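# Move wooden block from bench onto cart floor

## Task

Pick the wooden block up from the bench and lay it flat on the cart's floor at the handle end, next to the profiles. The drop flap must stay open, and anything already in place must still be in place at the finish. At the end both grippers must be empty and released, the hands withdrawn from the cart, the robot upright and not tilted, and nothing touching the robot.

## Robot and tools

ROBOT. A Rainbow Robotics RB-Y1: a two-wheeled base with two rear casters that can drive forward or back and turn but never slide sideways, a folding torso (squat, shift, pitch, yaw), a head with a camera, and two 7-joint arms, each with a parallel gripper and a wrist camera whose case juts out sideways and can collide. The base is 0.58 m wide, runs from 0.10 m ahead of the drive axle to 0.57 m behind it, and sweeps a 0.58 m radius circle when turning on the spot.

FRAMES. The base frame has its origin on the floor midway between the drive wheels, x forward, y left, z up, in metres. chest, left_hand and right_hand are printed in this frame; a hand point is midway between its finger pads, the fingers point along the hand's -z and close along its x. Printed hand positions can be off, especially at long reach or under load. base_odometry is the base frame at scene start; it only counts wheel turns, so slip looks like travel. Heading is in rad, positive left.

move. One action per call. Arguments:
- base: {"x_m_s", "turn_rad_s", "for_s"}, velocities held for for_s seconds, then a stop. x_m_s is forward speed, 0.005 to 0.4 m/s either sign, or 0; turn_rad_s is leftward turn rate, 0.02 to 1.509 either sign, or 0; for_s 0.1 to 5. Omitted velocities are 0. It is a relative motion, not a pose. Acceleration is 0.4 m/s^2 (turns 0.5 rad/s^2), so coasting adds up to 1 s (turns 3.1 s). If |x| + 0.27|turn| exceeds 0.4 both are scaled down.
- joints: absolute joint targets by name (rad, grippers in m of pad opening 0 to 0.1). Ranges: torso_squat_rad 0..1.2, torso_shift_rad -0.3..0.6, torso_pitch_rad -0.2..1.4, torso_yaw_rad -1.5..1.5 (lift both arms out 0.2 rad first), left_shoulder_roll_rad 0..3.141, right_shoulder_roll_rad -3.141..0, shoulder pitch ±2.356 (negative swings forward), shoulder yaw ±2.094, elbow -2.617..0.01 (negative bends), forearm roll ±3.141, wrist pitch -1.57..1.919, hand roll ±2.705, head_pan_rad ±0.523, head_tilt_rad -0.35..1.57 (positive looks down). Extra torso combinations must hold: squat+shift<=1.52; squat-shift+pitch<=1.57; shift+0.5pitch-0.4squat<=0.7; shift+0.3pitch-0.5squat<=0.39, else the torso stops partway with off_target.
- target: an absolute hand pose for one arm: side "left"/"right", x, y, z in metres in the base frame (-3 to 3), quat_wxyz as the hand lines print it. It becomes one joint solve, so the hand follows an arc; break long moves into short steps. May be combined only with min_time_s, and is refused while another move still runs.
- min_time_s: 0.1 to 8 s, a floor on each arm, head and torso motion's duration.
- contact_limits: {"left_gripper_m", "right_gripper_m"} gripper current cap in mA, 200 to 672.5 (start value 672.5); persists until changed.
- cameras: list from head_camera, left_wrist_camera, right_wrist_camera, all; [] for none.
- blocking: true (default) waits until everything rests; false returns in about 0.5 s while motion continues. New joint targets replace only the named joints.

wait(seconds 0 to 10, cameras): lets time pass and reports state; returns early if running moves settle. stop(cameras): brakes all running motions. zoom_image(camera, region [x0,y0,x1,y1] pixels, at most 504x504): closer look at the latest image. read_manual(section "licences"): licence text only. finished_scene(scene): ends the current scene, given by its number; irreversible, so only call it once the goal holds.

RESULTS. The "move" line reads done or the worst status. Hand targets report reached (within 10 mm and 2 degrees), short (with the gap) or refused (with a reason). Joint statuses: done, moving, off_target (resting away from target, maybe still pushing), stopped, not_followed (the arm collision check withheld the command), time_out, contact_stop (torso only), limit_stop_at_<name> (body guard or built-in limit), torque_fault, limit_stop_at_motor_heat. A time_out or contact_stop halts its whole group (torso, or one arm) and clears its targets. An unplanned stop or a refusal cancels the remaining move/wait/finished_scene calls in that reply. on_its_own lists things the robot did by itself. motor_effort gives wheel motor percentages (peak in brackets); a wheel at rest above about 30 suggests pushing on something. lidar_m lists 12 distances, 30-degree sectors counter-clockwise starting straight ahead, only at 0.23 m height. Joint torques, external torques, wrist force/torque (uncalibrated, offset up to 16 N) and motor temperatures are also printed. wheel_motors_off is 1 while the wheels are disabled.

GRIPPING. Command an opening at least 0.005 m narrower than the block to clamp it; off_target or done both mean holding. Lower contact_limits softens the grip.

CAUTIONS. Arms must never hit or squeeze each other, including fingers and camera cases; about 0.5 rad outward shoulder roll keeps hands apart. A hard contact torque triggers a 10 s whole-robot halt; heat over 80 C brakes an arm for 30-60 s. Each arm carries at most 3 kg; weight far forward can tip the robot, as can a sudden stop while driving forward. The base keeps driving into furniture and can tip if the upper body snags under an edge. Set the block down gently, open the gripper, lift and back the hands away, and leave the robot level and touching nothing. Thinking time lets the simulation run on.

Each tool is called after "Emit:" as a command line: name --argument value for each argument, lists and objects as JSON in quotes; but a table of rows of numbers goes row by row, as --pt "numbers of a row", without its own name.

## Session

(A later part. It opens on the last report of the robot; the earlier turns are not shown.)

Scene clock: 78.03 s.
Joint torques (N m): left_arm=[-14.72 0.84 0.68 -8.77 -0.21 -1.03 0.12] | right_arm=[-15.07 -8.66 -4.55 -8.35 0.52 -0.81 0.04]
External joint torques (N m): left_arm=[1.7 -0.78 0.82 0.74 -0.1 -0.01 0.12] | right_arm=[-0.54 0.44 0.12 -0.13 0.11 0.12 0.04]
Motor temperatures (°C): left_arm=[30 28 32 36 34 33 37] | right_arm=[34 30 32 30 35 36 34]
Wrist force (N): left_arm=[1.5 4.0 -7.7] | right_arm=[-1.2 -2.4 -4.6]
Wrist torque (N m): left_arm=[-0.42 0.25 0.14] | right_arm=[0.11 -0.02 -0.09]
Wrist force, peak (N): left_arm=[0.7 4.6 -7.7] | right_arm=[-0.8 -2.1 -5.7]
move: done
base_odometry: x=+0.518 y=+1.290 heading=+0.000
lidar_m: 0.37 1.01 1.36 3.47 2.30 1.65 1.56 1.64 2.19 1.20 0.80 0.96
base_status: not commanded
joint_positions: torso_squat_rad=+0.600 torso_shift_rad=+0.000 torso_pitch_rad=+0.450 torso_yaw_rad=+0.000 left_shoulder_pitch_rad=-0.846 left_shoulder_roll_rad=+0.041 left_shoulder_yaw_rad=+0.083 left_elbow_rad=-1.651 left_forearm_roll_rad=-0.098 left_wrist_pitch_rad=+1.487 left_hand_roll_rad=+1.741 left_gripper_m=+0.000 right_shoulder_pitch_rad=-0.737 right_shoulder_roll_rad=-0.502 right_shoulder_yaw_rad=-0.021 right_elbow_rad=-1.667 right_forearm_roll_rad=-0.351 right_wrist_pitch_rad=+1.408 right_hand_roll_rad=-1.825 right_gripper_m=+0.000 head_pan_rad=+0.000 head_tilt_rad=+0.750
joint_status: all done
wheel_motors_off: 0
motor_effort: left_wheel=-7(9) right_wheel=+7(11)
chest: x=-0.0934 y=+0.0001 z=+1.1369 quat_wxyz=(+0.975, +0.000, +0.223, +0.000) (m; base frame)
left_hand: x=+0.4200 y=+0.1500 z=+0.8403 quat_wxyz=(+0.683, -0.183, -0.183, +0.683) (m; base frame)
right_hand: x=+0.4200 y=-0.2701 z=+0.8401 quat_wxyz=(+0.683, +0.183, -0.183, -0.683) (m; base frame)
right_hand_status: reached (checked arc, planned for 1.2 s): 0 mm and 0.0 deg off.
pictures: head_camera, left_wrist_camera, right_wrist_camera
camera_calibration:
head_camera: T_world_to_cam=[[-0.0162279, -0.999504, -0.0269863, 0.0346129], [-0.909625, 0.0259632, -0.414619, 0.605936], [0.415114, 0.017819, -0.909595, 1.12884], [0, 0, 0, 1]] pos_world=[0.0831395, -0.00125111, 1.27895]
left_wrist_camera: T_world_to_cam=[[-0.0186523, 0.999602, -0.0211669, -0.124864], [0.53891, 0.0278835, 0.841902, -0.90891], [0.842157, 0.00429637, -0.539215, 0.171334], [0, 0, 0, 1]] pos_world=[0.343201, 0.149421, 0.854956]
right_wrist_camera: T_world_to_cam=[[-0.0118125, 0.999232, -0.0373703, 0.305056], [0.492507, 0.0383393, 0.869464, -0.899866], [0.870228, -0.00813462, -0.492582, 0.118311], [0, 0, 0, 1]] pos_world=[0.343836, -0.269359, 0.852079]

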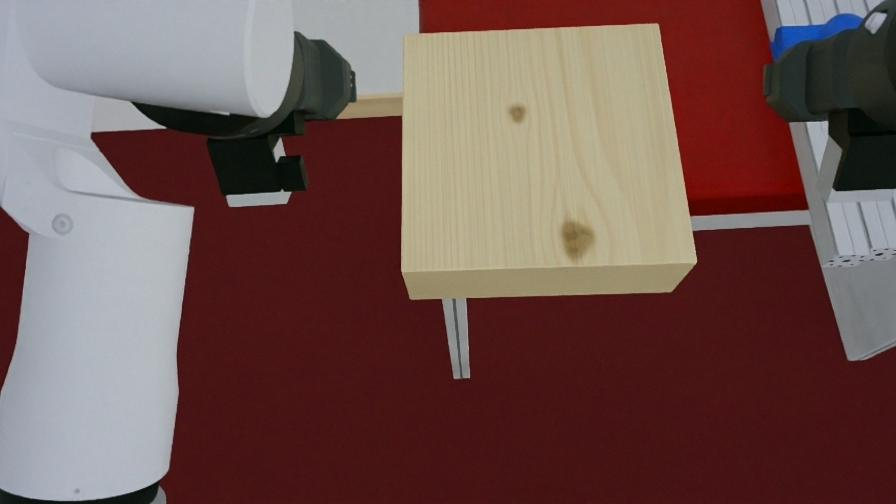

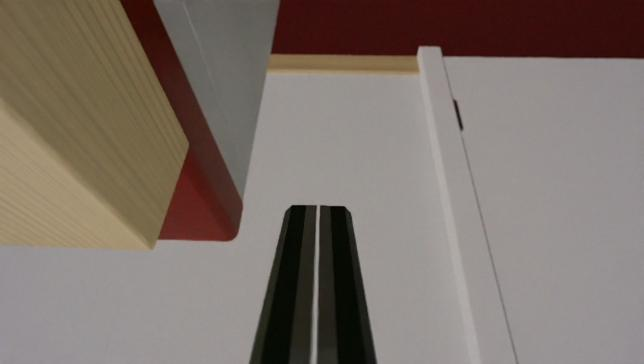

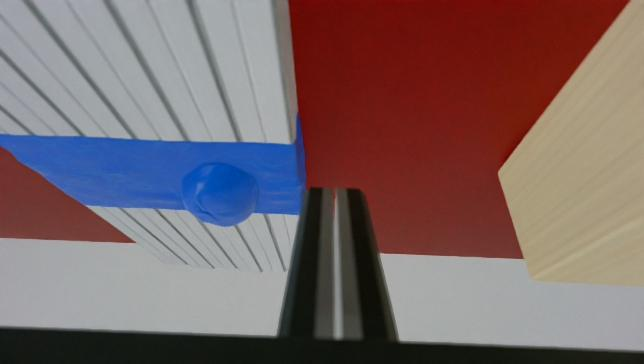

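Emit:
move --target '{"side":"left","x":0.41,"y":0.095,"z":0.772,"quat_wxyz":[0.683,-0.183,-0.183,0.683]}' --cameras '[]'

Emit:
move --target '{"side":"right","x":0.41,"y":-0.24,"z":0.80,"quat_wxyz":[0.683,0.183,-0.183,-0.683]}' --cameras '[]'

Emit:
move --target '{"side":"right","x":0.41,"y":-0.235,"z":0.772,"quat_wxyz":[0.683,0.183,-0.183,-0.683]}'

Scene clock: 82.67 s.
Joint torques (N m): left_arm=[-13.03 -2.14 0.05 -7.29 -0.03 -1.05 -0.23] | right_arm=[-14.65 -8.22 -4.51 -8.69 0.44 -0.74 0.01]
External joint torques (N m): left_arm=[3.04 -1.36 0.1 2.54 0.23 -0.08 -0.23] | right_arm=[-0.11 0.88 0.16 -0.48 0.03 0.19 0.01]
Motor temperatures (°C): left_arm=[31 28 32 36 34 33 37] | right_arm=[34 30 32 30 35 36 34]
Wrist force (N): left_arm=[4.3 2.0 2.6] | right_arm=[-1.1 -2.2 -4.4]
Wrist torque (N m): left_arm=[-0.14 0.68 0.17] | right_arm=[0.09 -0.02 -0.07]
Wrist force, peak (N): left_arm=[1.3 4.9 -8.5] | right_arm=[-1.5 -2.7 -5.2]
move: done
base_odometry: x=+0.518 y=+1.290 heading=+0.000
lidar_m: 0.37 1.01 1.36 3.47 2.31 1.64 1.56 1.63 2.18 1.21 0.80 0.97
base_status: not commanded
joint_positions: torso_squat_rad=+0.600 torso_shift_rad=+0.000 torso_pitch_rad=+0.450 torso_yaw_rad=+0.000 left_shoulder_pitch_rad=-0.815 left_shoulder_roll_rad=+0.000 left_shoulder_yaw_rad=-0.077 left_elbow_rad=-1.427 left_forearm_roll_rad=-0.172 left_wrist_pitch_rad=+1.256 left_hand_roll_rad=+1.929 left_gripper_m=+0.000 right_shoulder_pitch_rad=-0.737 right_shoulder_roll_rad=-0.502 right_shoulder_yaw_rad=-0.021 right_elbow_rad=-1.667 right_forearm_roll_rad=-0.351 right_wrist_pitch_rad=+1.408 right_hand_roll_rad=-1.825 right_gripper_m=+0.000 head_pan_rad=+0.000 head_tilt_rad=+0.750
joint_status: all done
wheel_motors_off: 0
motor_effort: left_wheel=-6(8) right_wheel=+6(9)
chest: x=-0.0935 y=+0.0001 z=+1.1369 quat_wxyz=(+0.975, +0.000, +0.223, +0.000) (m; base frame)
left_hand: x=+0.4100 y=+0.0951 z=+0.7729 quat_wxyz=(+0.683, -0.184, -0.183, +0.683) (m; base frame)
left_hand_status: reached (checked arc, planned for 0.5 s): 1 mm and 0.1 deg off.
right_hand: x=+0.4199 y=-0.2701 z=+0.8402 quat_wxyz=(+0.683, +0.183, -0.183, -0.683) (m; base frame)
pictures: none
No camera images: "cameras" was empty.

Scene clock: 83.47 s.
Joint torques (N m): left_arm=[-12.99 -1.84 0.03 -7.09 -0.21 -1.09 -0.25] | right_arm=[-14.83 -8.12 -4.94 -9.25 0.36 -0.75 -0.2]
External joint torques (N m): left_arm=[3.08 -1.06 0.08 2.74 0.05 -0.12 -0.24] | right_arm=[-0.76 -0.81 -0.82 -0.69 -0.09 0.17 -0.21]
Motor temperatures (°C): left_arm=[31 28 32 36 34 33 37] | right_arm=[34 30 32 30 35 36 34]
Wrist force (N): left_arm=[3.3 1.5 2.0] | right_arm=[-1.3 -2.2 -4.2]
Wrist torque (N m): left_arm=[-0.17 0.63 0.19] | right_arm=[0.11 -0.03 -0.06]
Wrist force, peak (N): left_arm=[5.1 1.1 3.2] | right_arm=[-1.5 -3.5 -5.2]
move: done
base_odometry: x=+0.518 y=+1.290 heading=+0.000
lidar_m: 0.35 1.01 1.35 3.47 2.31 1.65 1.58 1.63 2.18 1.21 0.79 0.97
base_status: not commanded
joint_positions: torso_squat_rad=+0.600 torso_shift_rad=+0.000 torso_pitch_rad=+0.450 torso_yaw_rad=+0.000 left_shoulder_pitch_rad=-0.815 left_shoulder_roll_rad=+0.000 left_shoulder_yaw_rad=-0.077 left_elbow_rad=-1.427 left_forearm_roll_rad=-0.172 left_wrist_pitch_rad=+1.256 left_hand_roll_rad=+1.929 left_gripper_m=+0.000 right_shoulder_pitch_rad=-0.697 right_shoulder_roll_rad=-0.425 right_shoulder_yaw_rad=+0.053 right_elbow_rad=-1.627 right_forearm_roll_rad=-0.259 right_wrist_pitch_rad=+1.312 right_hand_roll_rad=-1.871 right_gripper_m=+0.000 head_pan_rad=+0.000 head_tilt_rad=+0.750
joint_status: all done
wheel_motors_off: 0
motor_effort: left_wheel=-6(7) right_wheel=+8(10)
chest: x=-0.0936 y=+0.0001 z=+1.1369 quat_wxyz=(+0.975, +0.000, +0.223, +0.000) (m; base frame)
left_hand: x=+0.4100 y=+0.0951 z=+0.7730 quat_wxyz=(+0.683, -0.184, -0.183, +0.683) (m; base frame)
right_hand: x=+0.4095 y=-0.2398 z=+0.8002 quat_wxyz=(+0.683, +0.183, -0.183, -0.683) (m; base frame)
right_hand_status: reached (checked arc, planned for 0.3 s): 1 mm and 0.0 deg off.
pictures: none
No camera images: "cameras" was empty.

Scene clock: 84.20 s.
Joint torques (N m): left_arm=[-12.91 -2.28 -0.11 -7.05 -0.09 -1.07 -0.05] | right_arm=[-14.45 -5.84 -3.44 -9.23 0.39 -0.67 0.05]
External joint torques (N m): left_arm=[3.15 -1.5 -0.06 2.79 0.16 -0.09 -0.04] | right_arm=[-0.42 1.05 0.4 -0.55 -0.06 0.25 0.04]
Motor temperatures (°C): left_arm=[31 28 32 36 34 33 37] | right_arm=[34 30 32 30 35 36 34]
Wrist force (N): left_arm=[2.6 1.5 1.0] | right_arm=[-1.7 -2.2 -4.1]
Wrist torque (N m): left_arm=[-0.15 0.57 0.18] | right_arm=[0.09 -0.07 -0.08]
Wrist force, peak (N): left_arm=[4.5 2.0 2.0] | right_arm=[0.0 -3.9 -5.3]
move: done
base_odometry: x=+0.518 y=+1.290 heading=+0.000
lidar_m: 0.37 1.02 1.35 3.47 2.30 1.64 1.57 1.64 2.19 1.20 0.80 0.97
base_status: not commanded
joint_positions: torso_squat_rad=+0.600 torso_shift_rad=+0.000 torso_pitch_rad=+0.450 torso_yaw_rad=+0.000 left_shoulder_pitch_rad=-0.815 left_shoulder_roll_rad=+0.000 left_shoulder_yaw_rad=-0.077 left_elbow_rad=-1.427 left_forearm_roll_rad=-0.172 left_wrist_pitch_rad=+1.256 left_hand_roll_rad=+1.929 left_gripper_m=+0.000 right_shoulder_pitch_rad=-0.692 right_shoulder_roll_rad=-0.397 right_shoulder_yaw_rad=+0.075 right_elbow_rad=-1.537 right_forearm_roll_rad=-0.230 right_wrist_pitch_rad=+1.217 right_hand_roll_rad=-1.871 right_gripper_m=+0.000 head_pan_rad=+0.000 head_tilt_rad=+0.750
joint_status: all done
wheel_motors_off: 0
motor_effort: left_wheel=-6(7) right_wheel=+8(12)
chest: x=-0.0936 y=+0.0001 z=+1.1369 quat_wxyz=(+0.975, +0.000, +0.223, +0.000) (m; base frame)
left_hand: x=+0.4100 y=+0.0951 z=+0.7730 quat_wxyz=(+0.683, -0.184, -0.183, +0.683) (m; base frame)
right_hand: x=+0.4098 y=-0.2352 z=+0.7721 quat_wxyz=(+0.683, +0.183, -0.183, -0.683) (m; base frame)
right_hand_status: reached (checked arc, planned for 0.3 s): 0 mm and 0.0 deg off.
pictures: head_camera, left_wrist_camera, right_wrist_camera
camera_calibration:
head_camera: T_world_to_cam=[[-0.0162182, -0.999504, -0.0269887, 0.0346119], [-0.909532, 0.0259594, -0.414823, 0.606006], [0.415317, 0.0178194, -0.909502, 1.12879], [0, 0, 0, 1]] pos_world=[0.0829393, -0.00125113, 1.27895]
left_wrist_camera: T_world_to_cam=[[-0.0184767, 0.999598, -0.0215208, -0.071376], [0.537815, 0.0280817, 0.842595, -0.845501], [0.84286, 0.00399421, -0.538117, 0.142495], [0, 0, 0, 1]] pos_world=[0.333301, 0.0945212, 0.787558]
right_wrist_camera: T_world_to_cam=[[-0.0117312, 0.999231, -0.0374199, 0.267433], [0.492629, 0.0383413, 0.869394, -0.837046], [0.87016, -0.00823514, -0.4927, 0.0940686], [0, 0, 0, 1]] pos_world=[0.333636, -0.234359, 0.784078]

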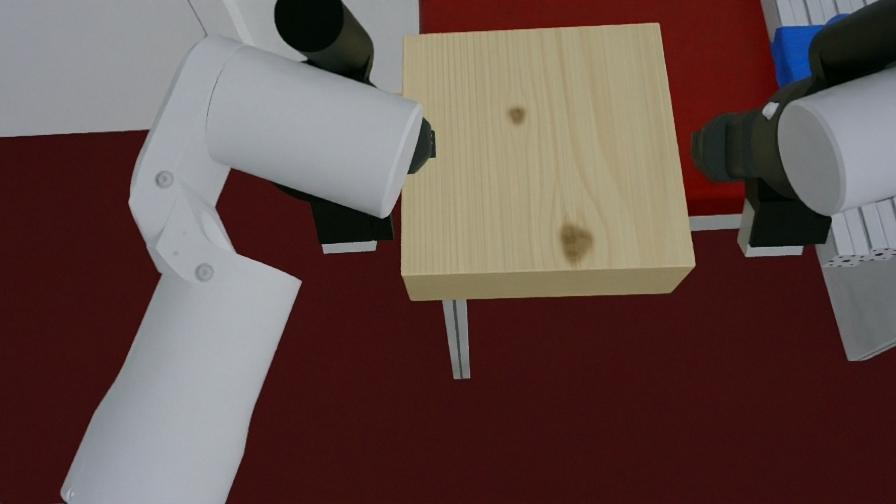

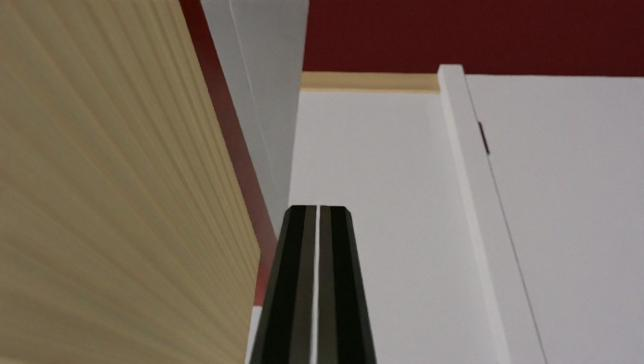

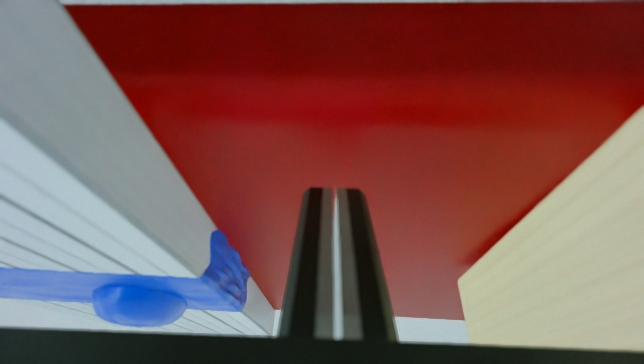

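Emit:
move --target '{"side":"left","x":0.41,"y":0.085,"z":0.793,"quat_wxyz":[0.683,-0.183,-0.183,0.683]}' --cameras '["left_wrist_camera","head_camera"]'

Emit:
zoom_image --camera "head_camera" --region '[340, 0, 780, 320]'

Scene clock: 87.33 s.
Joint torques (N m): left_arm=[-14.72 -1.53 0.36 -9.02 -0.21 -1.2 0.15] | right_arm=[-14.32 -5.85 -3.48 -9.27 0.42 -0.74 0.08]
External joint torques (N m): left_arm=[1.6 -0.56 0.28 0.76 0.07 -0.24 0.16] | right_arm=[-0.29 1.04 0.36 -0.59 -0.02 0.17 0.08]
Motor temperatures (°C): left_arm=[31 28 32 36 34 33 37] | right_arm=[34 30 32 30 35 36 34]
Wrist force (N): left_arm=[1.0 4.1 -7.4] | right_arm=[-1.0 -1.6 -4.2]
Wrist torque (N m): left_arm=[-0.48 0.21 0.15] | right_arm=[0.03 -0.01 -0.05]
Wrist force, peak (N): left_arm=[1.2 5.1 -7.7] | right_arm=[-0.8 -2.8 -4.8]
move: done
base_odometry: x=+0.518 y=+1.290 heading=+0.000
lidar_m: 0.37 1.00 1.34 3.48 2.31 1.65 1.57 1.63 2.18 1.20 0.79 0.97
base_status: not commanded
joint_positions: torso_squat_rad=+0.600 torso_shift_rad=+0.000 torso_pitch_rad=+0.450 torso_yaw_rad=+0.000 left_shoulder_pitch_rad=-0.839 left_shoulder_roll_rad=+0.000 left_shoulder_yaw_rad=-0.104 left_elbow_rad=-1.474 left_forearm_roll_rad=-0.172 left_wrist_pitch_rad=+1.331 left_hand_roll_rad=+1.952 left_gripper_m=+0.000 right_shoulder_pitch_rad=-0.692 right_shoulder_roll_rad=-0.397 right_shoulder_yaw_rad=+0.075 right_elbow_rad=-1.537 right_forearm_roll_rad=-0.230 right_wrist_pitch_rad=+1.217 right_hand_roll_rad=-1.871 right_gripper_m=+0.000 head_pan_rad=+0.000 head_tilt_rad=+0.750
joint_status: all done
wheel_motors_off: 0
motor_effort: left_wheel=-7(7) right_wheel=+8(10)
chest: x=-0.0935 y=+0.0001 z=+1.1369 quat_wxyz=(+0.975, +0.000, +0.223, +0.000) (m; base frame)
left_hand: x=+0.4102 y=+0.0850 z=+0.7930 quat_wxyz=(+0.683, -0.183, -0.183, +0.683) (m; base frame)
left_hand_status: reached (checked arc, planned for 0.2 s): 0 mm and 0.0 deg off.
right_hand: x=+0.4098 y=-0.2352 z=+0.7720 quat_wxyz=(+0.683, +0.183, -0.183, -0.683) (m; base frame)
pictures: head_camera, left_wrist_camera
camera_calibration:
head_camera: T_world_to_cam=[[-0.0162241, -0.999504, -0.0269903, 0.034616], [-0.90957, 0.0259637, -0.414739, 0.605994], [0.415234, 0.0178208, -0.90954, 1.1288], [0, 0, 0, 1]] pos_world=[0.0830394, -0.00125112, 1.27895]
left_wrist_camera: T_world_to_cam=[[-0.0188826, 0.999598, -0.0211389, -0.0610174], [0.539207, 0.0279856, 0.841708, -0.861999], [0.841962, 0.00449536, -0.539518, 0.15457], [0, 0, 0, 1]] pos_world=[0.333502, 0.0844217, 0.807655]

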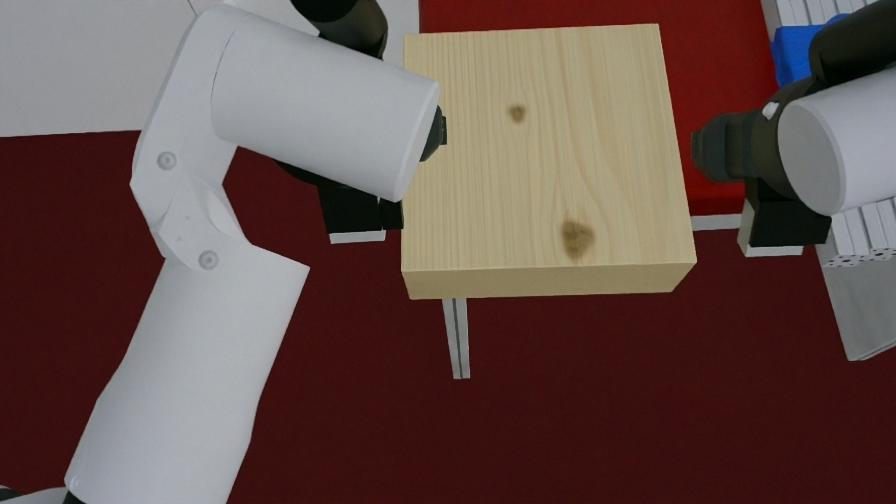

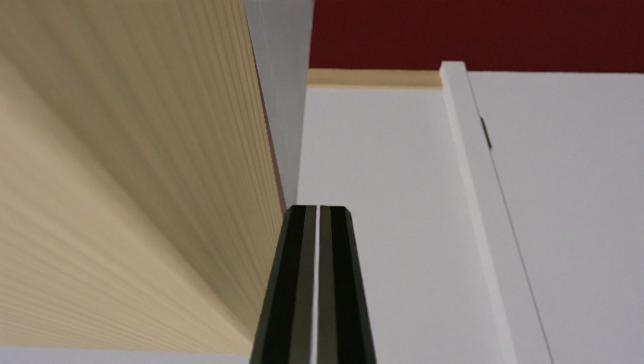

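Scaled by 1.145 from the camera's 896x504 image, which has a finer 1280x720 frame.

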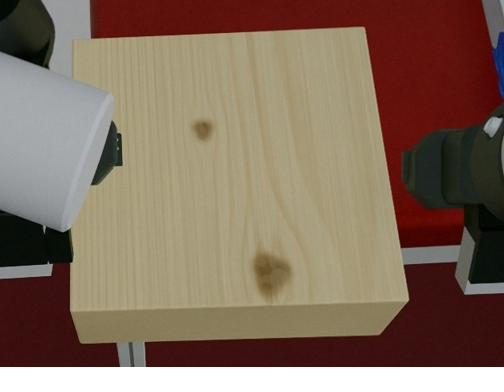

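Emit:
move --target '{"side":"left","x":0.41,"y":0.13,"z":0.87,"quat_wxyz":[0.683,-0.183,-0.183,0.683]}' --cameras '[]'

Emit:
move --target '{"side":"right","x":0.41,"y":-0.235,"z":0.88,"quat_wxyz":[0.683,0.183,-0.183,-0.683]}' --cameras '[]'

Emit:
move --joints '{"torso_yaw_rad":-0.15}' --cameras '[]'

Emit:
move --target '{"side":"right","x":0.41,"y":-0.235,"z":0.87,"quat_wxyz":[0.683,0.183,-0.183,-0.683]}' --cameras '[]'

Emit:
move --target '{"side":"right","x":0.41,"y":-0.225,"z":0.79,"quat_wxyz":[0.683,0.183,-0.183,-0.683]}' --cameras '[]'

Emit:
move --target '{"side":"left","x":0.41,"y":0.10,"z":0.85,"quat_wxyz":[0.683,-0.183,-0.183,0.683]}' --cameras '[]'

Emit:
move --target '{"side":"left","x":0.41,"y":0.08,"z":0.79,"quat_wxyz":[0.683,-0.183,-0.183,0.683]}'

Scene clock: 92.43 s.
Joint torques (N m): left_arm=[-15.52 0.16 1.26 -8.44 -0.11 -1.49 -0.09] | right_arm=[-14.6 -5.92 -3.28 -9.28 0.28 -0.8 -0.2]
External joint torques (N m): left_arm=[0.91 -1.02 0.8 0.71 0.08 -0.49 -0.08] | right_arm=[-0.57 0.98 0.56 -0.61 -0.17 0.11 -0.21]
Motor temperatures (°C): left_arm=[31 28 32 36 34 33 37] | right_arm=[34 30 32 30 35 36 34]
Wrist force (N): left_arm=[0.9 5.3 -7.5] | right_arm=[-1.1 -1.9 -4.2]
Wrist torque (N m): left_arm=[-0.64 0.14 0.11] | right_arm=[0.01 0.00 -0.09]
Wrist force, peak (N): left_arm=[0.5 4.7 -8.1] | right_arm=[-1.8 -2.6 -4.7]
move: done
base_odometry: x=+0.518 y=+1.290 heading=+0.000
lidar_m: 0.36 1.01 1.35 3.46 2.32 1.65 1.56 1.63 2.18 1.19 0.80 0.98
base_status: not commanded
joint_positions: torso_squat_rad=+0.600 torso_shift_rad=+0.000 torso_pitch_rad=+0.450 torso_yaw_rad=+0.000 left_shoulder_pitch_rad=-0.869 left_shoulder_roll_rad=+0.065 left_shoulder_yaw_rad=-0.005 left_elbow_rad=-1.741 left_forearm_roll_rad=-0.089 left_wrist_pitch_rad=+1.610 left_hand_roll_rad=+1.827 left_gripper_m=+0.000 right_shoulder_pitch_rad=-0.692 right_shoulder_roll_rad=-0.397 right_shoulder_yaw_rad=+0.075 right_elbow_rad=-1.537 right_forearm_roll_rad=-0.230 right_wrist_pitch_rad=+1.217 right_hand_roll_rad=-1.871 right_gripper_m=+0.000 head_pan_rad=+0.000 head_tilt_rad=+0.750
joint_status: all done
wheel_motors_off: 0
motor_effort: left_wheel=-8(8) right_wheel=+6(9)
chest: x=-0.0935 y=+0.0001 z=+1.1369 quat_wxyz=(+0.975, +0.000, +0.223, +0.000) (m; base frame)
left_hand: x=+0.4102 y=+0.1300 z=+0.8699 quat_wxyz=(+0.683, -0.183, -0.183, +0.683) (m; base frame)
left_hand_status: reached (checked arc, planned for 0.6 s): 0 mm and 0.0 deg off.
right_hand: x=+0.4098 y=-0.2352 z=+0.7720 quat_wxyz=(+0.683, +0.183, -0.183, -0.683) (m; base frame)
pictures: none
No camera images: "cameras" was empty.

Scene clock: 93.40 s.
Joint torques (N m): left_arm=[-15.35 0.15 1.01 -8.59 -0.18 -1.36 -0.1] | right_arm=[-14.74 -8.12 -5.13 -8.11 0.24 -1 -0.12]
External joint torques (N m): left_arm=[1.07 -1.03 0.56 0.56 0.01 -0.36 -0.09] | right_arm=[0.11 -0.31 -0.69 -0.24 -0.23 -0.09 -0.12]
Motor temperatures (°C): left_arm=[31 28 32 36 34 33 37] | right_arm=[34 30 32 30 35 36 34]
Wrist force (N): left_arm=[1.4 4.3 -7.4] | right_arm=[-0.9 -2.4 -4.5]
Wrist torque (N m): left_arm=[-0.48 0.25 0.12] | right_arm=[0.10 0.01 -0.09]
Wrist force, peak (N): left_arm=[1.3 4.5 -7.9] | right_arm=[-2.2 -4.0 -5.7]
move: done
base_odometry: x=+0.518 y=+1.290 heading=+0.000
lidar_m: 0.37 1.01 1.35 3.48 2.30 1.64 1.57 1.64 2.18 1.21 0.81 0.97
base_status: not commanded
joint_positions: torso_squat_rad=+0.600 torso_shift_rad=+0.000 torso_pitch_rad=+0.450 torso_yaw_rad=+0.000 left_shoulder_pitch_rad=-0.869 left_shoulder_roll_rad=+0.065 left_shoulder_yaw_rad=-0.005 left_elbow_rad=-1.741 left_forearm_roll_rad=-0.089 left_wrist_pitch_rad=+1.610 left_hand_roll_rad=+1.827 left_gripper_m=+0.000 right_shoulder_pitch_rad=-0.782 right_shoulder_roll_rad=-0.473 right_shoulder_yaw_rad=+0.012 right_elbow_rad=-1.814 right_forearm_roll_rad=-0.312 right_wrist_pitch_rad=+1.582 right_hand_roll_rad=-1.907 right_gripper_m=+0.000 head_pan_rad=+0.000 head_tilt_rad=+0.750
joint_status: all done
wheel_motors_off: 0
motor_effort: left_wheel=-7(8) right_wheel=+7(9)
chest: x=-0.0934 y=+0.0001 z=+1.1369 quat_wxyz=(+0.975, +0.000, +0.223, +0.000) (m; base frame)
left_hand: x=+0.4102 y=+0.1299 z=+0.8699 quat_wxyz=(+0.683, -0.183, -0.183, +0.683) (m; base frame)
right_hand: x=+0.4104 y=-0.2349 z=+0.8796 quat_wxyz=(+0.683, +0.183, -0.183, -0.683) (m; base frame)
right_hand_status: reached (checked arc, planned for 0.6 s): 1 mm and 0.0 deg off.
pictures: none
No camera images: "cameras" was empty.

Scene clock: 94.40 s.
Joint torques (N m): left_arm=[-15.85 -0.37 0.21 -8.62 -0.04 -1.38 -0.06] | right_arm=[-14.47 -8.97 -5.77 -7.98 0.52 -0.91 -0.14]
External joint torques (N m): left_arm=[1.08 -0.32 0.42 0.51 0.03 -0.34 -0.06] | right_arm=[-0.04 -0.04 -0.72 -0.35 -0.07 -0.04 -0.15]
Motor temperatures (°C): left_arm=[31 28 32 36 34 33 37] | right_arm=[34 30 32 30 35 36 34]
Wrist force (N): left_arm=[1.7 3.9 -7.1] | right_arm=[-1.7 -1.7 -4.0]
Wrist torque (N m): left_arm=[-0.45 0.26 0.11] | right_arm=[0.01 -0.04 -0.09]
Wrist force, peak (N): left_arm=[0.9 4.6 -7.6] | right_arm=[-2.0 -2.3 -4.8]
move: done
base_odometry: x=+0.518 y=+1.290 heading=+0.000
lidar_m: 0.37 1.01 1.34 3.47 2.30 1.65 1.57 1.65 2.19 1.21 0.80 0.97
base_status: not commanded
joint_positions: torso_squat_rad=+0.600 torso_shift_rad=+0.000 torso_pitch_rad=+0.450 torso_yaw_rad=-0.150 left_shoulder_pitch_rad=-0.869 left_shoulder_roll_rad=+0.065 left_shoulder_yaw_rad=-0.005 left_elbow_rad=-1.741 left_forearm_roll_rad=-0.089 left_wrist_pitch_rad=+1.610 left_hand_roll_rad=+1.827 left_gripper_m=+0.000 right_shoulder_pitch_rad=-0.782 right_shoulder_roll_rad=-0.473 right_shoulder_yaw_rad=+0.012 right_elbow_rad=-1.814 right_forearm_roll_rad=-0.312 right_wrist_pitch_rad=+1.582 right_hand_roll_rad=-1.907 right_gripper_m=+0.000 head_pan_rad=+0.000 head_tilt_rad=+0.750
joint_status: all done
wheel_motors_off: 0
motor_effort: left_wheel=-7(8) right_wheel=+7(9)
chest: x=-0.0934 y=+0.0001 z=+1.1369 quat_wxyz=(+0.972, -0.017, +0.222, -0.073) (m; base frame)
left_hand: x=+0.4219 y=+0.0433 z=+0.8643 quat_wxyz=(+0.721, -0.217, -0.148, +0.641) (m; base frame)
right_hand: x=+0.3730 y=-0.3168 z=+0.8976 quat_wxyz=(+0.641, +0.148, -0.217, -0.721) (m; base frame)
pictures: none
No camera images: "cameras" was empty.

Scene clock: 95.50 s.
Joint torques (N m): left_arm=[-15.72 -0.82 0.25 -8.76 -0.04 -1.52 -0.07] | right_arm=[-17.36 -7.29 -4.65 -8.28 0.51 -0.66 0.06]
External joint torques (N m): left_arm=[1.2 -0.77 0.47 0.37 0.03 -0.48 -0.06] | right_arm=[-0.83 -0.59 -0.33 -0.04 0.06 0.26 0.06]
Motor temperatures (°C): left_arm=[31 28 32 36 34 33 37] | right_arm=[34 30 32 30 35 36 34]
Wrist force (N): left_arm=[1.4 4.8 -7.2] | right_arm=[-1.0 -2.0 -4.0]
Wrist torque (N m): left_arm=[-0.53 0.24 0.07] | right_arm=[0.08 0.04 -0.09]
Wrist force, peak (N): left_arm=[1.6 5.0 -7.3] | right_arm=[-2.8 -1.8 -4.8]
move: done
base_odometry: x=+0.518 y=+1.290 heading=+0.000
lidar_m: 0.37 1.01 1.35 3.47 2.31 1.65 1.57 1.63 2.18 1.20 0.80 0.98
base_status: not commanded
joint_positions: torso_squat_rad=+0.600 torso_shift_rad=+0.000 torso_pitch_rad=+0.450 torso_yaw_rad=-0.150 left_shoulder_pitch_rad=-0.869 left_shoulder_roll_rad=+0.065 left_shoulder_yaw_rad=-0.005 left_elbow_rad=-1.741 left_forearm_roll_rad=-0.089 left_wrist_pitch_rad=+1.610 left_hand_roll_rad=+1.827 left_gripper_m=+0.000 right_shoulder_pitch_rad=-0.903 right_shoulder_roll_rad=-0.354 right_shoulder_yaw_rad=+0.116 right_elbow_rad=-1.616 right_forearm_roll_rad=-0.304 right_wrist_pitch_rad=+1.453 right_hand_roll_rad=-1.871 right_gripper_m=+0.000 head_pan_rad=+0.000 head_tilt_rad=+0.750
joint_status: all done
wheel_motors_off: 0
motor_effort: left_wheel=-7(8) right_wheel=+7(11)
chest: x=-0.0934 y=+0.0001 z=+1.1369 quat_wxyz=(+0.972, -0.017, +0.222, -0.073) (m; base frame)
left_hand: x=+0.4219 y=+0.0434 z=+0.8643 quat_wxyz=(+0.721, -0.217, -0.148, +0.641) (m; base frame)
right_hand: x=+0.4097 y=-0.2348 z=+0.8701 quat_wxyz=(+0.683, +0.183, -0.183, -0.683) (m; base frame)
right_hand_status: reached (checked arc, planned for 0.5 s): 0 mm and 0.0 deg off.
pictures: none
No camera images: "cameras" was empty.

Scene clock: 96.37 s.
Joint torques (N m): left_arm=[-15.76 -0.76 0.18 -8.57 -0.06 -1.37 0.01] | right_arm=[-16.63 -4.98 -3.77 -9.51 0.48 -0.71 0.09]
External joint torques (N m): left_arm=[1.17 -0.71 0.39 0.55 0.01 -0.33 0.01] | right_arm=[-0.5 0.63 -0.12 -0.84 0.05 0.21 0.09]
Motor temperatures (°C): left_arm=[31 28 32 36 34 33 37] | right_arm=[34 30 32 30 35 36 34]
Wrist force (N): left_arm=[1.1 4.3 -6.6] | right_arm=[-1.0 -2.2 -4.0]
Wrist torque (N m): left_arm=[-0.45 0.21 0.09] | right_arm=[0.08 0.00 -0.08]
Wrist force, peak (N): left_arm=[0.9 4.5 -7.5] | right_arm=[-2.4 -3.0 -5.0]
move: done
base_odometry: x=+0.518 y=+1.290 heading=+0.000
lidar_m: 0.37 1.01 1.35 3.48 2.31 1.66 1.56 1.64 2.18 1.21 0.80 0.98
base_status: not commanded
joint_positions: torso_squat_rad=+0.600 torso_shift_rad=+0.000 torso_pitch_rad=+0.450 torso_yaw_rad=-0.150 left_shoulder_pitch_rad=-0.869 left_shoulder_roll_rad=+0.065 left_shoulder_yaw_rad=-0.005 left_elbow_rad=-1.741 left_forearm_roll_rad=-0.089 left_wrist_pitch_rad=+1.610 left_hand_roll_rad=+1.827 left_gripper_m=+0.000 right_shoulder_pitch_rad=-0.858 right_shoulder_roll_rad=-0.284 right_shoulder_yaw_rad=+0.173 right_elbow_rad=-1.393 right_forearm_roll_rad=-0.233 right_wrist_pitch_rad=+1.189 right_hand_roll_rad=-1.862 right_gripper_m=+0.000 head_pan_rad=+0.000 head_tilt_rad=+0.750
joint_status: all done
wheel_motors_off: 0
motor_effort: left_wheel=-8(8) right_wheel=+7(9)
chest: x=-0.0934 y=+0.0001 z=+1.1369 quat_wxyz=(+0.972, -0.017, +0.222, -0.073) (m; base frame)
left_hand: x=+0.4219 y=+0.0434 z=+0.8642 quat_wxyz=(+0.721, -0.217, -0.148, +0.641) (m; base frame)
right_hand: x=+0.4096 y=-0.2251 z=+0.7902 quat_wxyz=(+0.683, +0.183, -0.183, -0.683) (m; base frame)
right_hand_status: reached (checked arc, planned for 0.5 s): 0 mm and 0.0 deg off.
pictures: none
No camera images: "cameras" was empty.

Scene clock: 97.10 s.
Joint torques (N m): left_arm=[-14.96 -0.3 0.82 -8.88 -0.04 -1.17 0.03] | right_arm=[-16.41 -5 -3.51 -9.38 0.53 -0.77 0.15]
External joint torques (N m): left_arm=[0.49 -1.06 0.8 0.21 0.19 -0.19 0.04] | right_arm=[-0.28 0.62 0.14 -0.7 0.09 0.15 0.15]
Motor temperatures (°C): left_arm=[31 28 32 36 34 33 37] | right_arm=[34 30 32 30 35 36 34]
Wrist force (N): left_arm=[0.7 4.3 -7.3] | right_arm=[-1.2 -2.4 -4.0]
Wrist torque (N m): left_arm=[-0.48 0.20 0.11] | right_arm=[0.12 -0.02 -0.08]
Wrist force, peak (N): left_arm=[2.4 6.1 -7.7] | right_arm=[-0.9 -2.7 -4.6]
move: done
base_odometry: x=+0.518 y=+1.290 heading=+0.000
lidar_m: 0.36 1.01 1.35 3.48 2.31 1.65 1.57 1.63 2.19 1.20 0.79 0.96
base_status: not commanded
joint_positions: torso_squat_rad=+0.600 torso_shift_rad=+0.000 torso_pitch_rad=+0.450 torso_yaw_rad=-0.150 left_shoulder_pitch_rad=-0.769 left_shoulder_roll_rad=+0.104 left_shoulder_yaw_rad=+0.008 left_elbow_rad=-1.831 left_forearm_roll_rad=-0.164 left_wrist_pitch_rad=+1.634 left_hand_roll_rad=+1.876 left_gripper_m=+0.000 right_shoulder_pitch_rad=-0.858 right_shoulder_roll_rad=-0.284 right_shoulder_yaw_rad=+0.173 right_elbow_rad=-1.393 right_forearm_roll_rad=-0.233 right_wrist_pitch_rad=+1.189 right_hand_roll_rad=-1.862 right_gripper_m=+0.000 head_pan_rad=+0.000 head_tilt_rad=+0.750
joint_status: all done
wheel_motors_off: 0
motor_effort: left_wheel=-7(10) right_wheel=+7(9)
chest: x=-0.0934 y=+0.0001 z=+1.1369 quat_wxyz=(+0.972, -0.017, +0.222, -0.073) (m; base frame)
left_hand: x=+0.4101 y=+0.1000 z=+0.8500 quat_wxyz=(+0.683, -0.183, -0.183, +0.683) (m; base frame)
left_hand_status: reached (checked arc, planned for 0.4 s): 0 mm and 0.0 deg off.
right_hand: x=+0.4096 y=-0.2251 z=+0.7902 quat_wxyz=(+0.683, +0.183, -0.183, -0.683) (m; base frame)
pictures: none
No camera images: "cameras" was empty.

Scene clock: 97.93 s.
Joint torques (N m): left_arm=[-14.5 -1.11 0.09 -9.44 -0.51 -0.94 0.04] | right_arm=[-16.78 -5.08 -3.31 -9.4 0.53 -0.84 0.15]
External joint torques (N m): left_arm=[0.72 -0.81 0.24 0.22 -0.22 0.03 0.05] | right_arm=[-0.66 0.53 0.34 -0.72 0.09 0.08 0.15]
Motor temperatures (°C): left_arm=[31 28 32 36 34 33 37] | right_arm=[34 30 32 30 35 36 34]
Wrist force (N): left_arm=[1.5 4.2 -7.2] | right_arm=[-1.3 -2.1 -4.7]
Wrist torque (N m): left_arm=[-0.51 0.23 0.17] | right_arm=[0.08 -0.04 -0.06]
Wrist force, peak (N): left_arm=[0.5 5.9 -8.2] | right_arm=[-1.6 -2.6 -4.3]
move: done
base_odometry: x=+0.518 y=+1.290 heading=+0.000
lidar_m: 0.37 1.01 1.34 3.47 2.31 1.66 1.57 1.64 2.17 1.20 0.80 0.98
base_status: not commanded
joint_positions: torso_squat_rad=+0.600 torso_shift_rad=+0.000 torso_pitch_rad=+0.450 torso_yaw_rad=-0.150 left_shoulder_pitch_rad=-0.723 left_shoulder_roll_rad=+0.076 left_shoulder_yaw_rad=-0.043 left_elbow_rad=-1.649 left_forearm_roll_rad=-0.201 left_wrist_pitch_rad=+1.418 left_hand_roll_rad=+1.951 left_gripper_m=+0.000 right_shoulder_pitch_rad=-0.858 right_shoulder_roll_rad=-0.284 right_shoulder_yaw_rad=+0.173 right_elbow_rad=-1.393 right_forearm_roll_rad=-0.233 right_wrist_pitch_rad=+1.189 right_hand_roll_rad=-1.862 right_gripper_m=+0.000 head_pan_rad=+0.000 head_tilt_rad=+0.750
joint_status: all done
wheel_motors_off: 0
motor_effort: left_wheel=-7(8) right_wheel=+8(8)
chest: x=-0.0934 y=+0.0001 z=+1.1369 quat_wxyz=(+0.972, -0.017, +0.222, -0.073) (m; base frame)
left_hand: x=+0.4100 y=+0.0800 z=+0.7901 quat_wxyz=(+0.683, -0.183, -0.183, +0.683) (m; base frame)
left_hand_status: reached (checked arc, planned for 0.5 s): 0 mm and 0.0 deg off.
right_hand: x=+0.4096 y=-0.2251 z=+0.7902 quat_wxyz=(+0.683, +0.183, -0.183, -0.683) (m; base frame)
pictures: head_camera, left_wrist_camera, right_wrist_camera
camera_calibration:
head_camera: T_world_to_cam=[[-0.150725, -0.987845, 0.0379918, -0.051836], [-0.899653, 0.121137, -0.419464, 0.61231], [0.409763, -0.0974031, -0.906977, 1.12539], [0, 0, 0, 1]] pos_world=[0.08191, -0.0157625, 1.27952]
left_wrist_camera: T_world_to_cam=[[-0.0188835, 0.999598, -0.0211405, -0.056083], [0.539206, 0.0279875, 0.841708, -0.859311], [0.841962, 0.00449534, -0.539518, 0.153196], [0, 0, 0, 1]] pos_world=[0.333302, 0.0794217, 0.804755]
right_wrist_camera: T_world_to_cam=[[-0.011764, 0.999235, -0.0372866, 0.25792], [0.492508, 0.0382426, 0.869467, -0.853112], [0.870229, -0.00813551, -0.492581, 0.103148], [0, 0, 0, 1]] pos_world=[0.333436, -0.224258, 0.802179]

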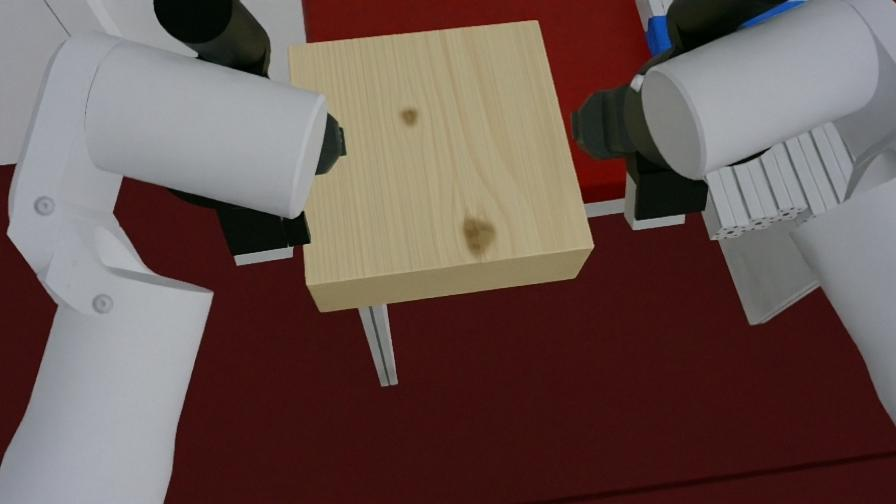

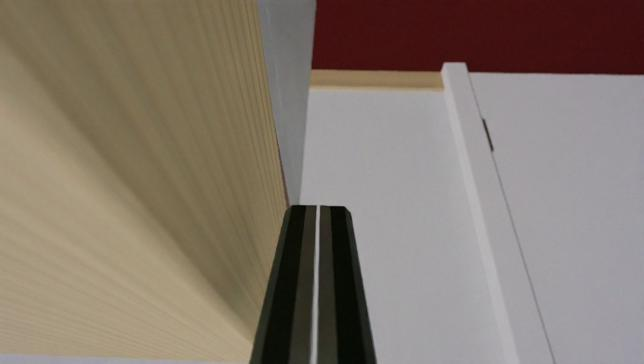

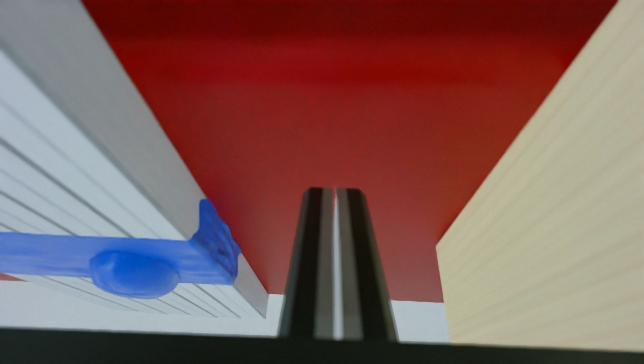

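Emit:
move --target '{"side":"left","x":0.41,"y":0.06,"z":0.79,"quat_wxyz":[0.683,-0.183,-0.183,0.683]}' --cameras '["left_wrist_camera"]'

Emit:
move --target '{"side":"right","x":0.41,"y":-0.2,"z":0.79,"quat_wxyz":[0.683,0.183,-0.183,-0.683]}' --cameras '["right_wrist_camera"]'

Scene clock: 100.17 s.
Joint torques (N m): left_arm=[-15.46 -3.24 -1.16 -9.1 0.35 -1.51 0.14] | right_arm=[-16.51 -5.64 -3.5 -9.23 0.56 -0.81 0.16]
External joint torques (N m): left_arm=[0.14 -2.17 -0.77 0.56 0.67 -0.56 0.15] | right_arm=[-0.38 -0.03 0.16 -0.56 0.12 0.11 0.15]
Motor temperatures (°C): left_arm=[31 28 32 36 34 33 37] | right_arm=[34 30 32 31 35 36 34]
Wrist force (N): left_arm=[2.8 3.7 -6.7] | right_arm=[-0.7 -2.7 -4.0]
Wrist torque (N m): left_arm=[-0.40 0.10 0.11] | right_arm=[0.16 0.04 -0.05]
Wrist force, peak (N): left_arm=[12.9 6.0 -1.1] | right_arm=[-0.9 -2.8 -4.4]
move: done
base_odometry: x=+0.518 y=+1.290 heading=+0.000
lidar_m: 0.36 1.01 1.34 3.48 2.31 1.65 1.57 1.64 2.18 1.19 0.80 0.97
base_status: not commanded
joint_positions: torso_squat_rad=+0.600 torso_shift_rad=+0.000 torso_pitch_rad=+0.450 torso_yaw_rad=-0.150 left_shoulder_pitch_rad=-0.751 left_shoulder_roll_rad=+0.046 left_shoulder_yaw_rad=-0.069 left_elbow_rad=-1.607 left_forearm_roll_rad=-0.238 left_wrist_pitch_rad=+1.412 left_hand_roll_rad=+1.986 left_gripper_m=+0.000 right_shoulder_pitch_rad=-0.858 right_shoulder_roll_rad=-0.284 right_shoulder_yaw_rad=+0.173 right_elbow_rad=-1.393 right_forearm_roll_rad=-0.233 right_wrist_pitch_rad=+1.189 right_hand_roll_rad=-1.862 right_gripper_m=+0.000 head_pan_rad=+0.000 head_tilt_rad=+0.750
joint_status: all done
wheel_motors_off: 0
motor_effort: left_wheel=-7(8) right_wheel=+7(8)
chest: x=-0.0934 y=+0.0001 z=+1.1369 quat_wxyz=(+0.972, -0.017, +0.222, -0.073) (m; base frame)
left_hand: x=+0.4101 y=+0.0604 z=+0.7900 quat_wxyz=(+0.683, -0.183, -0.183, +0.683) (m; base frame)
left_hand_status: reached (checked arc, planned for 0.2 s): 0 mm and 0.0 deg off.
right_hand: x=+0.4096 y=-0.2250 z=+0.7902 quat_wxyz=(+0.683, +0.183, -0.183, -0.683) (m; base frame)
pictures: left_wrist_camera
camera_calibration:
left_wrist_camera: T_world_to_cam=[[-0.0194251, 0.999597, -0.0206793, -0.0366842], [0.539308, 0.027892, 0.841647, -0.858656], [0.841885, 0.00519658, -0.539633, 0.153305], [0, 0, 0, 1]] pos_world=[0.333302, 0.0598224, 0.804655]

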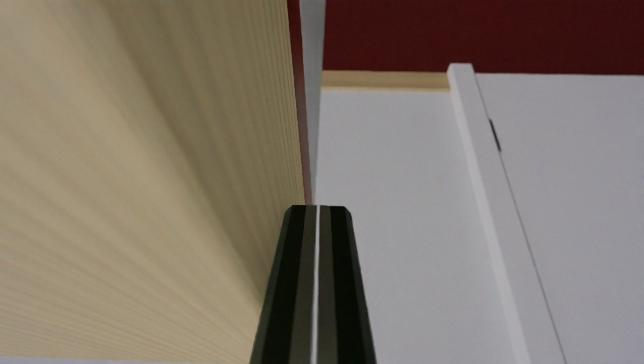

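Scene clock: 100.93 s.
Joint torques (N m): left_arm=[-15.85 -5.21 -2.14 -9.1 1.38 -1.7 0.55] | right_arm=[-19.71 0.95 -2.11 -10.98 -1.64 -2.16 -1.02]
External joint torques (N m): left_arm=[-0.25 -4.15 -1.75 0.56 1.7 -0.75 0.56] | right_arm=[-3.45 5.56 1.26 -2.22 -2.11 -1.25 -1.02]
Motor temperatures (°C): left_arm=[31 28 32 36 34 33 37] | right_arm=[34 30 32 31 35 36 34]
Wrist force (N): left_arm=[10.0 2.6 -7.4] | right_arm=[12.6 -5.5 -0.7]
Wrist torque (N m): left_arm=[-0.40 0.51 -0.56] | right_arm=[0.00 0.85 1.21]
Wrist force, peak (N): left_arm=[12.2 1.8 -9.3] | right_arm=[18.4 -6.4 1.0]
move: done
base_odometry: x=+0.518 y=+1.290 heading=+0.000
lidar_m: 0.37 1.03 1.35 3.47 2.31 1.65 1.57 1.63 2.17 1.21 0.79 0.97
base_status: not commanded
joint_positions: torso_squat_rad=+0.600 torso_shift_rad=+0.000 torso_pitch_rad=+0.450 torso_yaw_rad=-0.150 left_shoulder_pitch_rad=-0.751 left_shoulder_roll_rad=+0.047 left_shoulder_yaw_rad=-0.069 left_elbow_rad=-1.607 left_forearm_roll_rad=-0.238 left_wrist_pitch_rad=+1.412 left_hand_roll_rad=+1.986 left_gripper_m=+0.000 right_shoulder_pitch_rad=-0.873 right_shoulder_roll_rad=-0.243 right_shoulder_yaw_rad=+0.201 right_elbow_rad=-1.393 right_forearm_roll_rad=-0.186 right_wrist_pitch_rad=+1.203 right_hand_roll_rad=-1.903 right_gripper_m=+0.000 head_pan_rad=+0.000 head_tilt_rad=+0.750
joint_status: all done
wheel_motors_off: 0
motor_effort: left_wheel=-7(8) right_wheel=+7(10)
chest: x=-0.0934 y=+0.0001 z=+1.1369 quat_wxyz=(+0.972, -0.017, +0.222, -0.073) (m; base frame)
left_hand: x=+0.4102 y=+0.0607 z=+0.7900 quat_wxyz=(+0.683, -0.183, -0.184, +0.683) (m; base frame)
right_hand: x=+0.4094 y=-0.2015 z=+0.7905 quat_wxyz=(+0.683, +0.183, -0.183, -0.683) (m; base frame)
right_hand_status: reached (checked arc, planned for 0.2 s): 2 mm and 0.0 deg off.
pictures: right_wrist_camera
camera_calibration:
right_wrist_camera: T_world_to_cam=[[-0.012625, 0.999213, -0.037595, 0.235077], [0.492289, 0.0389369, 0.869561, -0.85403], [0.87034, -0.00752938, -0.492393, 0.103595], [0, 0, 0, 1]] pos_world=[0.333234, -0.200859, 0.802478]

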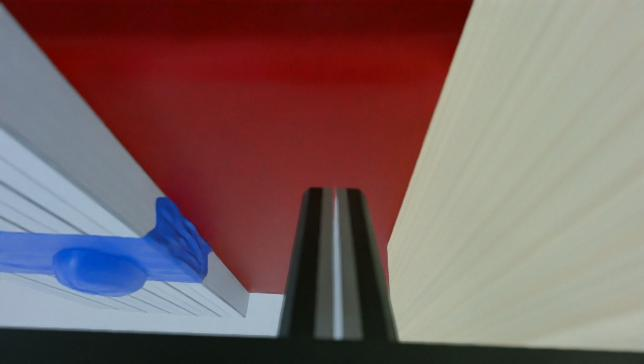

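Emit:
move --target '{"side":"left","x":0.41,"y":0.048,"z":0.79,"quat_wxyz":[0.683,-0.183,-0.183,0.683]}' --min_time_s 1 --cameras '[]'

Emit:
move --target '{"side":"right","x":0.41,"y":-0.188,"z":0.79,"quat_wxyz":[0.683,0.183,-0.183,-0.683]}' --min_time_s 1

Scene clock: 103.40 s.
Joint torques (N m): left_arm=[-23.45 -24.84 -13.91 -9.56 9.51 -5.89 4.37] | right_arm=[-23.25 16.93 1.51 -15.72 -7.37 -3.37 -3.29]
External joint torques (N m): left_arm=[-7.65 -23.46 -13.43 0.11 9.86 -4.95 4.38] | right_arm=[-7 21.63 4.91 -6.98 -7.85 -2.47 -3.3]
Motor temperatures (°C): left_arm=[31 28 32 36 34 33 37] | right_arm=[34 30 32 31 35 36 34]
Wrist force (N): left_arm=[55.0 1.0 -0.8] | right_arm=[40.7 -5.2 -7.3]
Wrist torque (N m): left_arm=[0.12 2.59 -3.94] | right_arm=[0.50 2.32 3.55]
Wrist force, peak (N): left_arm=[55.0 1.0 -0.8] | right_arm=[41.8 -4.8 -7.2]
move: done
base_odometry: x=+0.518 y=+1.290 heading=+0.000
lidar_m: 0.37 1.01 1.35 3.47 2.30 1.65 1.56 1.64 2.18 1.21 0.81 0.97
base_status: not commanded
joint_positions: torso_squat_rad=+0.600 torso_shift_rad=+0.000 torso_pitch_rad=+0.450 torso_yaw_rad=-0.150 left_shoulder_pitch_rad=-0.766 left_shoulder_roll_rad=+0.033 left_shoulder_yaw_rad=-0.080 left_elbow_rad=-1.582 left_forearm_roll_rad=-0.260 left_wrist_pitch_rad=+1.410 left_hand_roll_rad=+2.005 left_gripper_m=+0.000 right_shoulder_pitch_rad=-0.872 right_shoulder_roll_rad=-0.247 right_shoulder_yaw_rad=+0.200 right_elbow_rad=-1.392 right_forearm_roll_rad=-0.185 right_wrist_pitch_rad=+1.203 right_hand_roll_rad=-1.902 right_gripper_m=+0.000 head_pan_rad=+0.000 head_tilt_rad=+0.750
joint_status: all done
wheel_motors_off: 0
motor_effort: left_wheel=-6(8) right_wheel=+7(10)
chest: x=-0.0934 y=+0.0001 z=+1.1369 quat_wxyz=(+0.972, -0.017, +0.222, -0.073) (m; base frame)
left_hand: x=+0.4104 y=+0.0533 z=+0.7894 quat_wxyz=(+0.682, -0.180, -0.186, +0.684) (m; base frame)
left_hand_status: reached (checked arc, planned for 1.0 s): 5 mm and 0.5 deg off.
right_hand: x=+0.4093 y=-0.2047 z=+0.7900 quat_wxyz=(+0.683, +0.181, -0.185, -0.683) (m; base frame)
pictures: none
No camera images: "cameras" was empty.

Scene clock: 104.73 s.
Joint torques (N m): left_arm=[-23.4 -35.37 -18.75 -10.46 14.82 -5.36 5.4] | right_arm=[-32.57 47.3 13.21 -19.16 -15.25 -7.24 -7.48]
External joint torques (N m): left_arm=[-7.59 -34.06 -18.29 -0.8 15.17 -4.42 5.41] | right_arm=[-16.24 51.67 16.51 -10.41 -15.76 -6.35 -7.48]
Motor temperatures (°C): left_arm=[31 28 32 36 34 33 38] | right_arm=[34 30 32 31 36 36 34]
Wrist force (N): left_arm=[75.5 -8.2 -11.4] | right_arm=[88.9 -10.0 11.5]
Wrist torque (N m): left_arm=[-0.32 3.16 -5.48] | right_arm=[0.59 5.73 7.43]
Wrist force, peak (N): left_arm=[76.9 -8.7 -11.6] | right_arm=[89.7 -10.2 11.8]
move: short
base_odometry: x=+0.518 y=+1.290 heading=+0.000
lidar_m: 0.36 1.01 1.34 3.48 2.31 1.65 1.57 1.62 2.19 1.20 0.80 0.96
base_status: not commanded
joint_positions: torso_squat_rad=+0.600 torso_shift_rad=+0.000 torso_pitch_rad=+0.450 torso_yaw_rad=-0.150 left_shoulder_pitch_rad=-0.766 left_shoulder_roll_rad=+0.036 left_shoulder_yaw_rad=-0.079 left_elbow_rad=-1.582 left_forearm_roll_rad=-0.262 left_wrist_pitch_rad=+1.410 left_hand_roll_rad=+2.004 left_gripper_m=+0.000 right_shoulder_pitch_rad=-0.879 right_shoulder_roll_rad=-0.232 right_shoulder_yaw_rad=+0.212 right_elbow_rad=-1.384 right_forearm_roll_rad=-0.157 right_wrist_pitch_rad=+1.210 right_hand_roll_rad=-1.924 right_gripper_m=+0.000 head_pan_rad=+0.000 head_tilt_rad=+0.750
joint_status: all done
wheel_motors_off: 0
motor_effort: left_wheel=-7(8) right_wheel=+11(11)
chest: x=-0.0937 y=+0.0001 z=+1.1369 quat_wxyz=(+0.972, -0.017, +0.222, -0.073) (m; base frame)
left_hand: x=+0.4110 y=+0.0549 z=+0.7896 quat_wxyz=(+0.682, -0.179, -0.188, +0.684) (m; base frame)
right_hand: x=+0.4091 y=-0.1990 z=+0.7892 quat_wxyz=(+0.681, +0.176, -0.188, -0.685) (m; base frame)
right_hand_status: short (checked arc, planned for 1.0 s): 11 mm and 1.1 deg off.
pictures: head_camera, left_wrist_camera, right_wrist_camera
camera_calibration:
head_camera: T_world_to_cam=[[-0.151003, -0.987802, 0.0380252, -0.0519033], [-0.899427, 0.12133, -0.419894, 0.612616], [0.410158, -0.0976061, -0.906776, 1.12531], [0, 0, 0, 1]] pos_world=[0.0816093, -0.0157613, 1.27961]
left_wrist_camera: T_world_to_cam=[[-0.0253697, 0.999625, -0.0102646, -0.0369746], [0.537976, 0.0223062, 0.842665, -0.858675], [0.842578, 0.015856, -0.538341, 0.150373], [0, 0, 0, 1]] pos_world=[0.334307, 0.0537303, 0.804148]
right_wrist_camera: T_world_to_cam=[[-0.00268683, 0.998596, -0.0528951, 0.24034], [0.495084, 0.0472861, 0.867557, -0.850705], [0.868841, -0.0238566, -0.494516, 0.102276], [0, 0, 0, 1]] pos_world=[0.332955, -0.197336, 0.801326]

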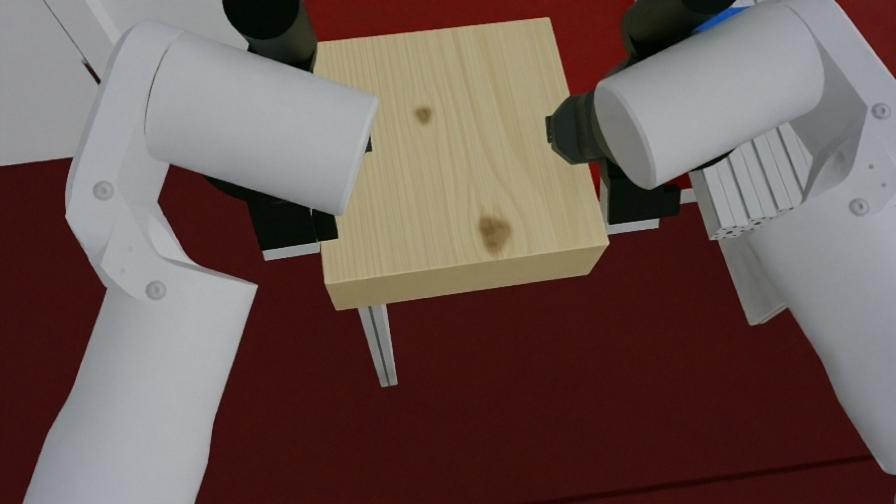

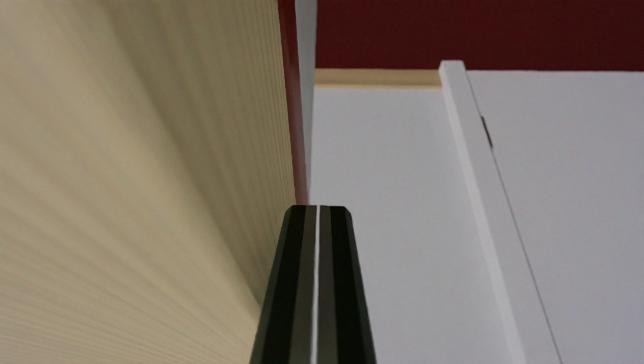

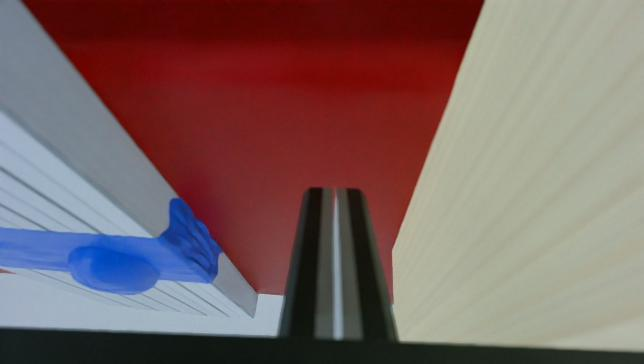

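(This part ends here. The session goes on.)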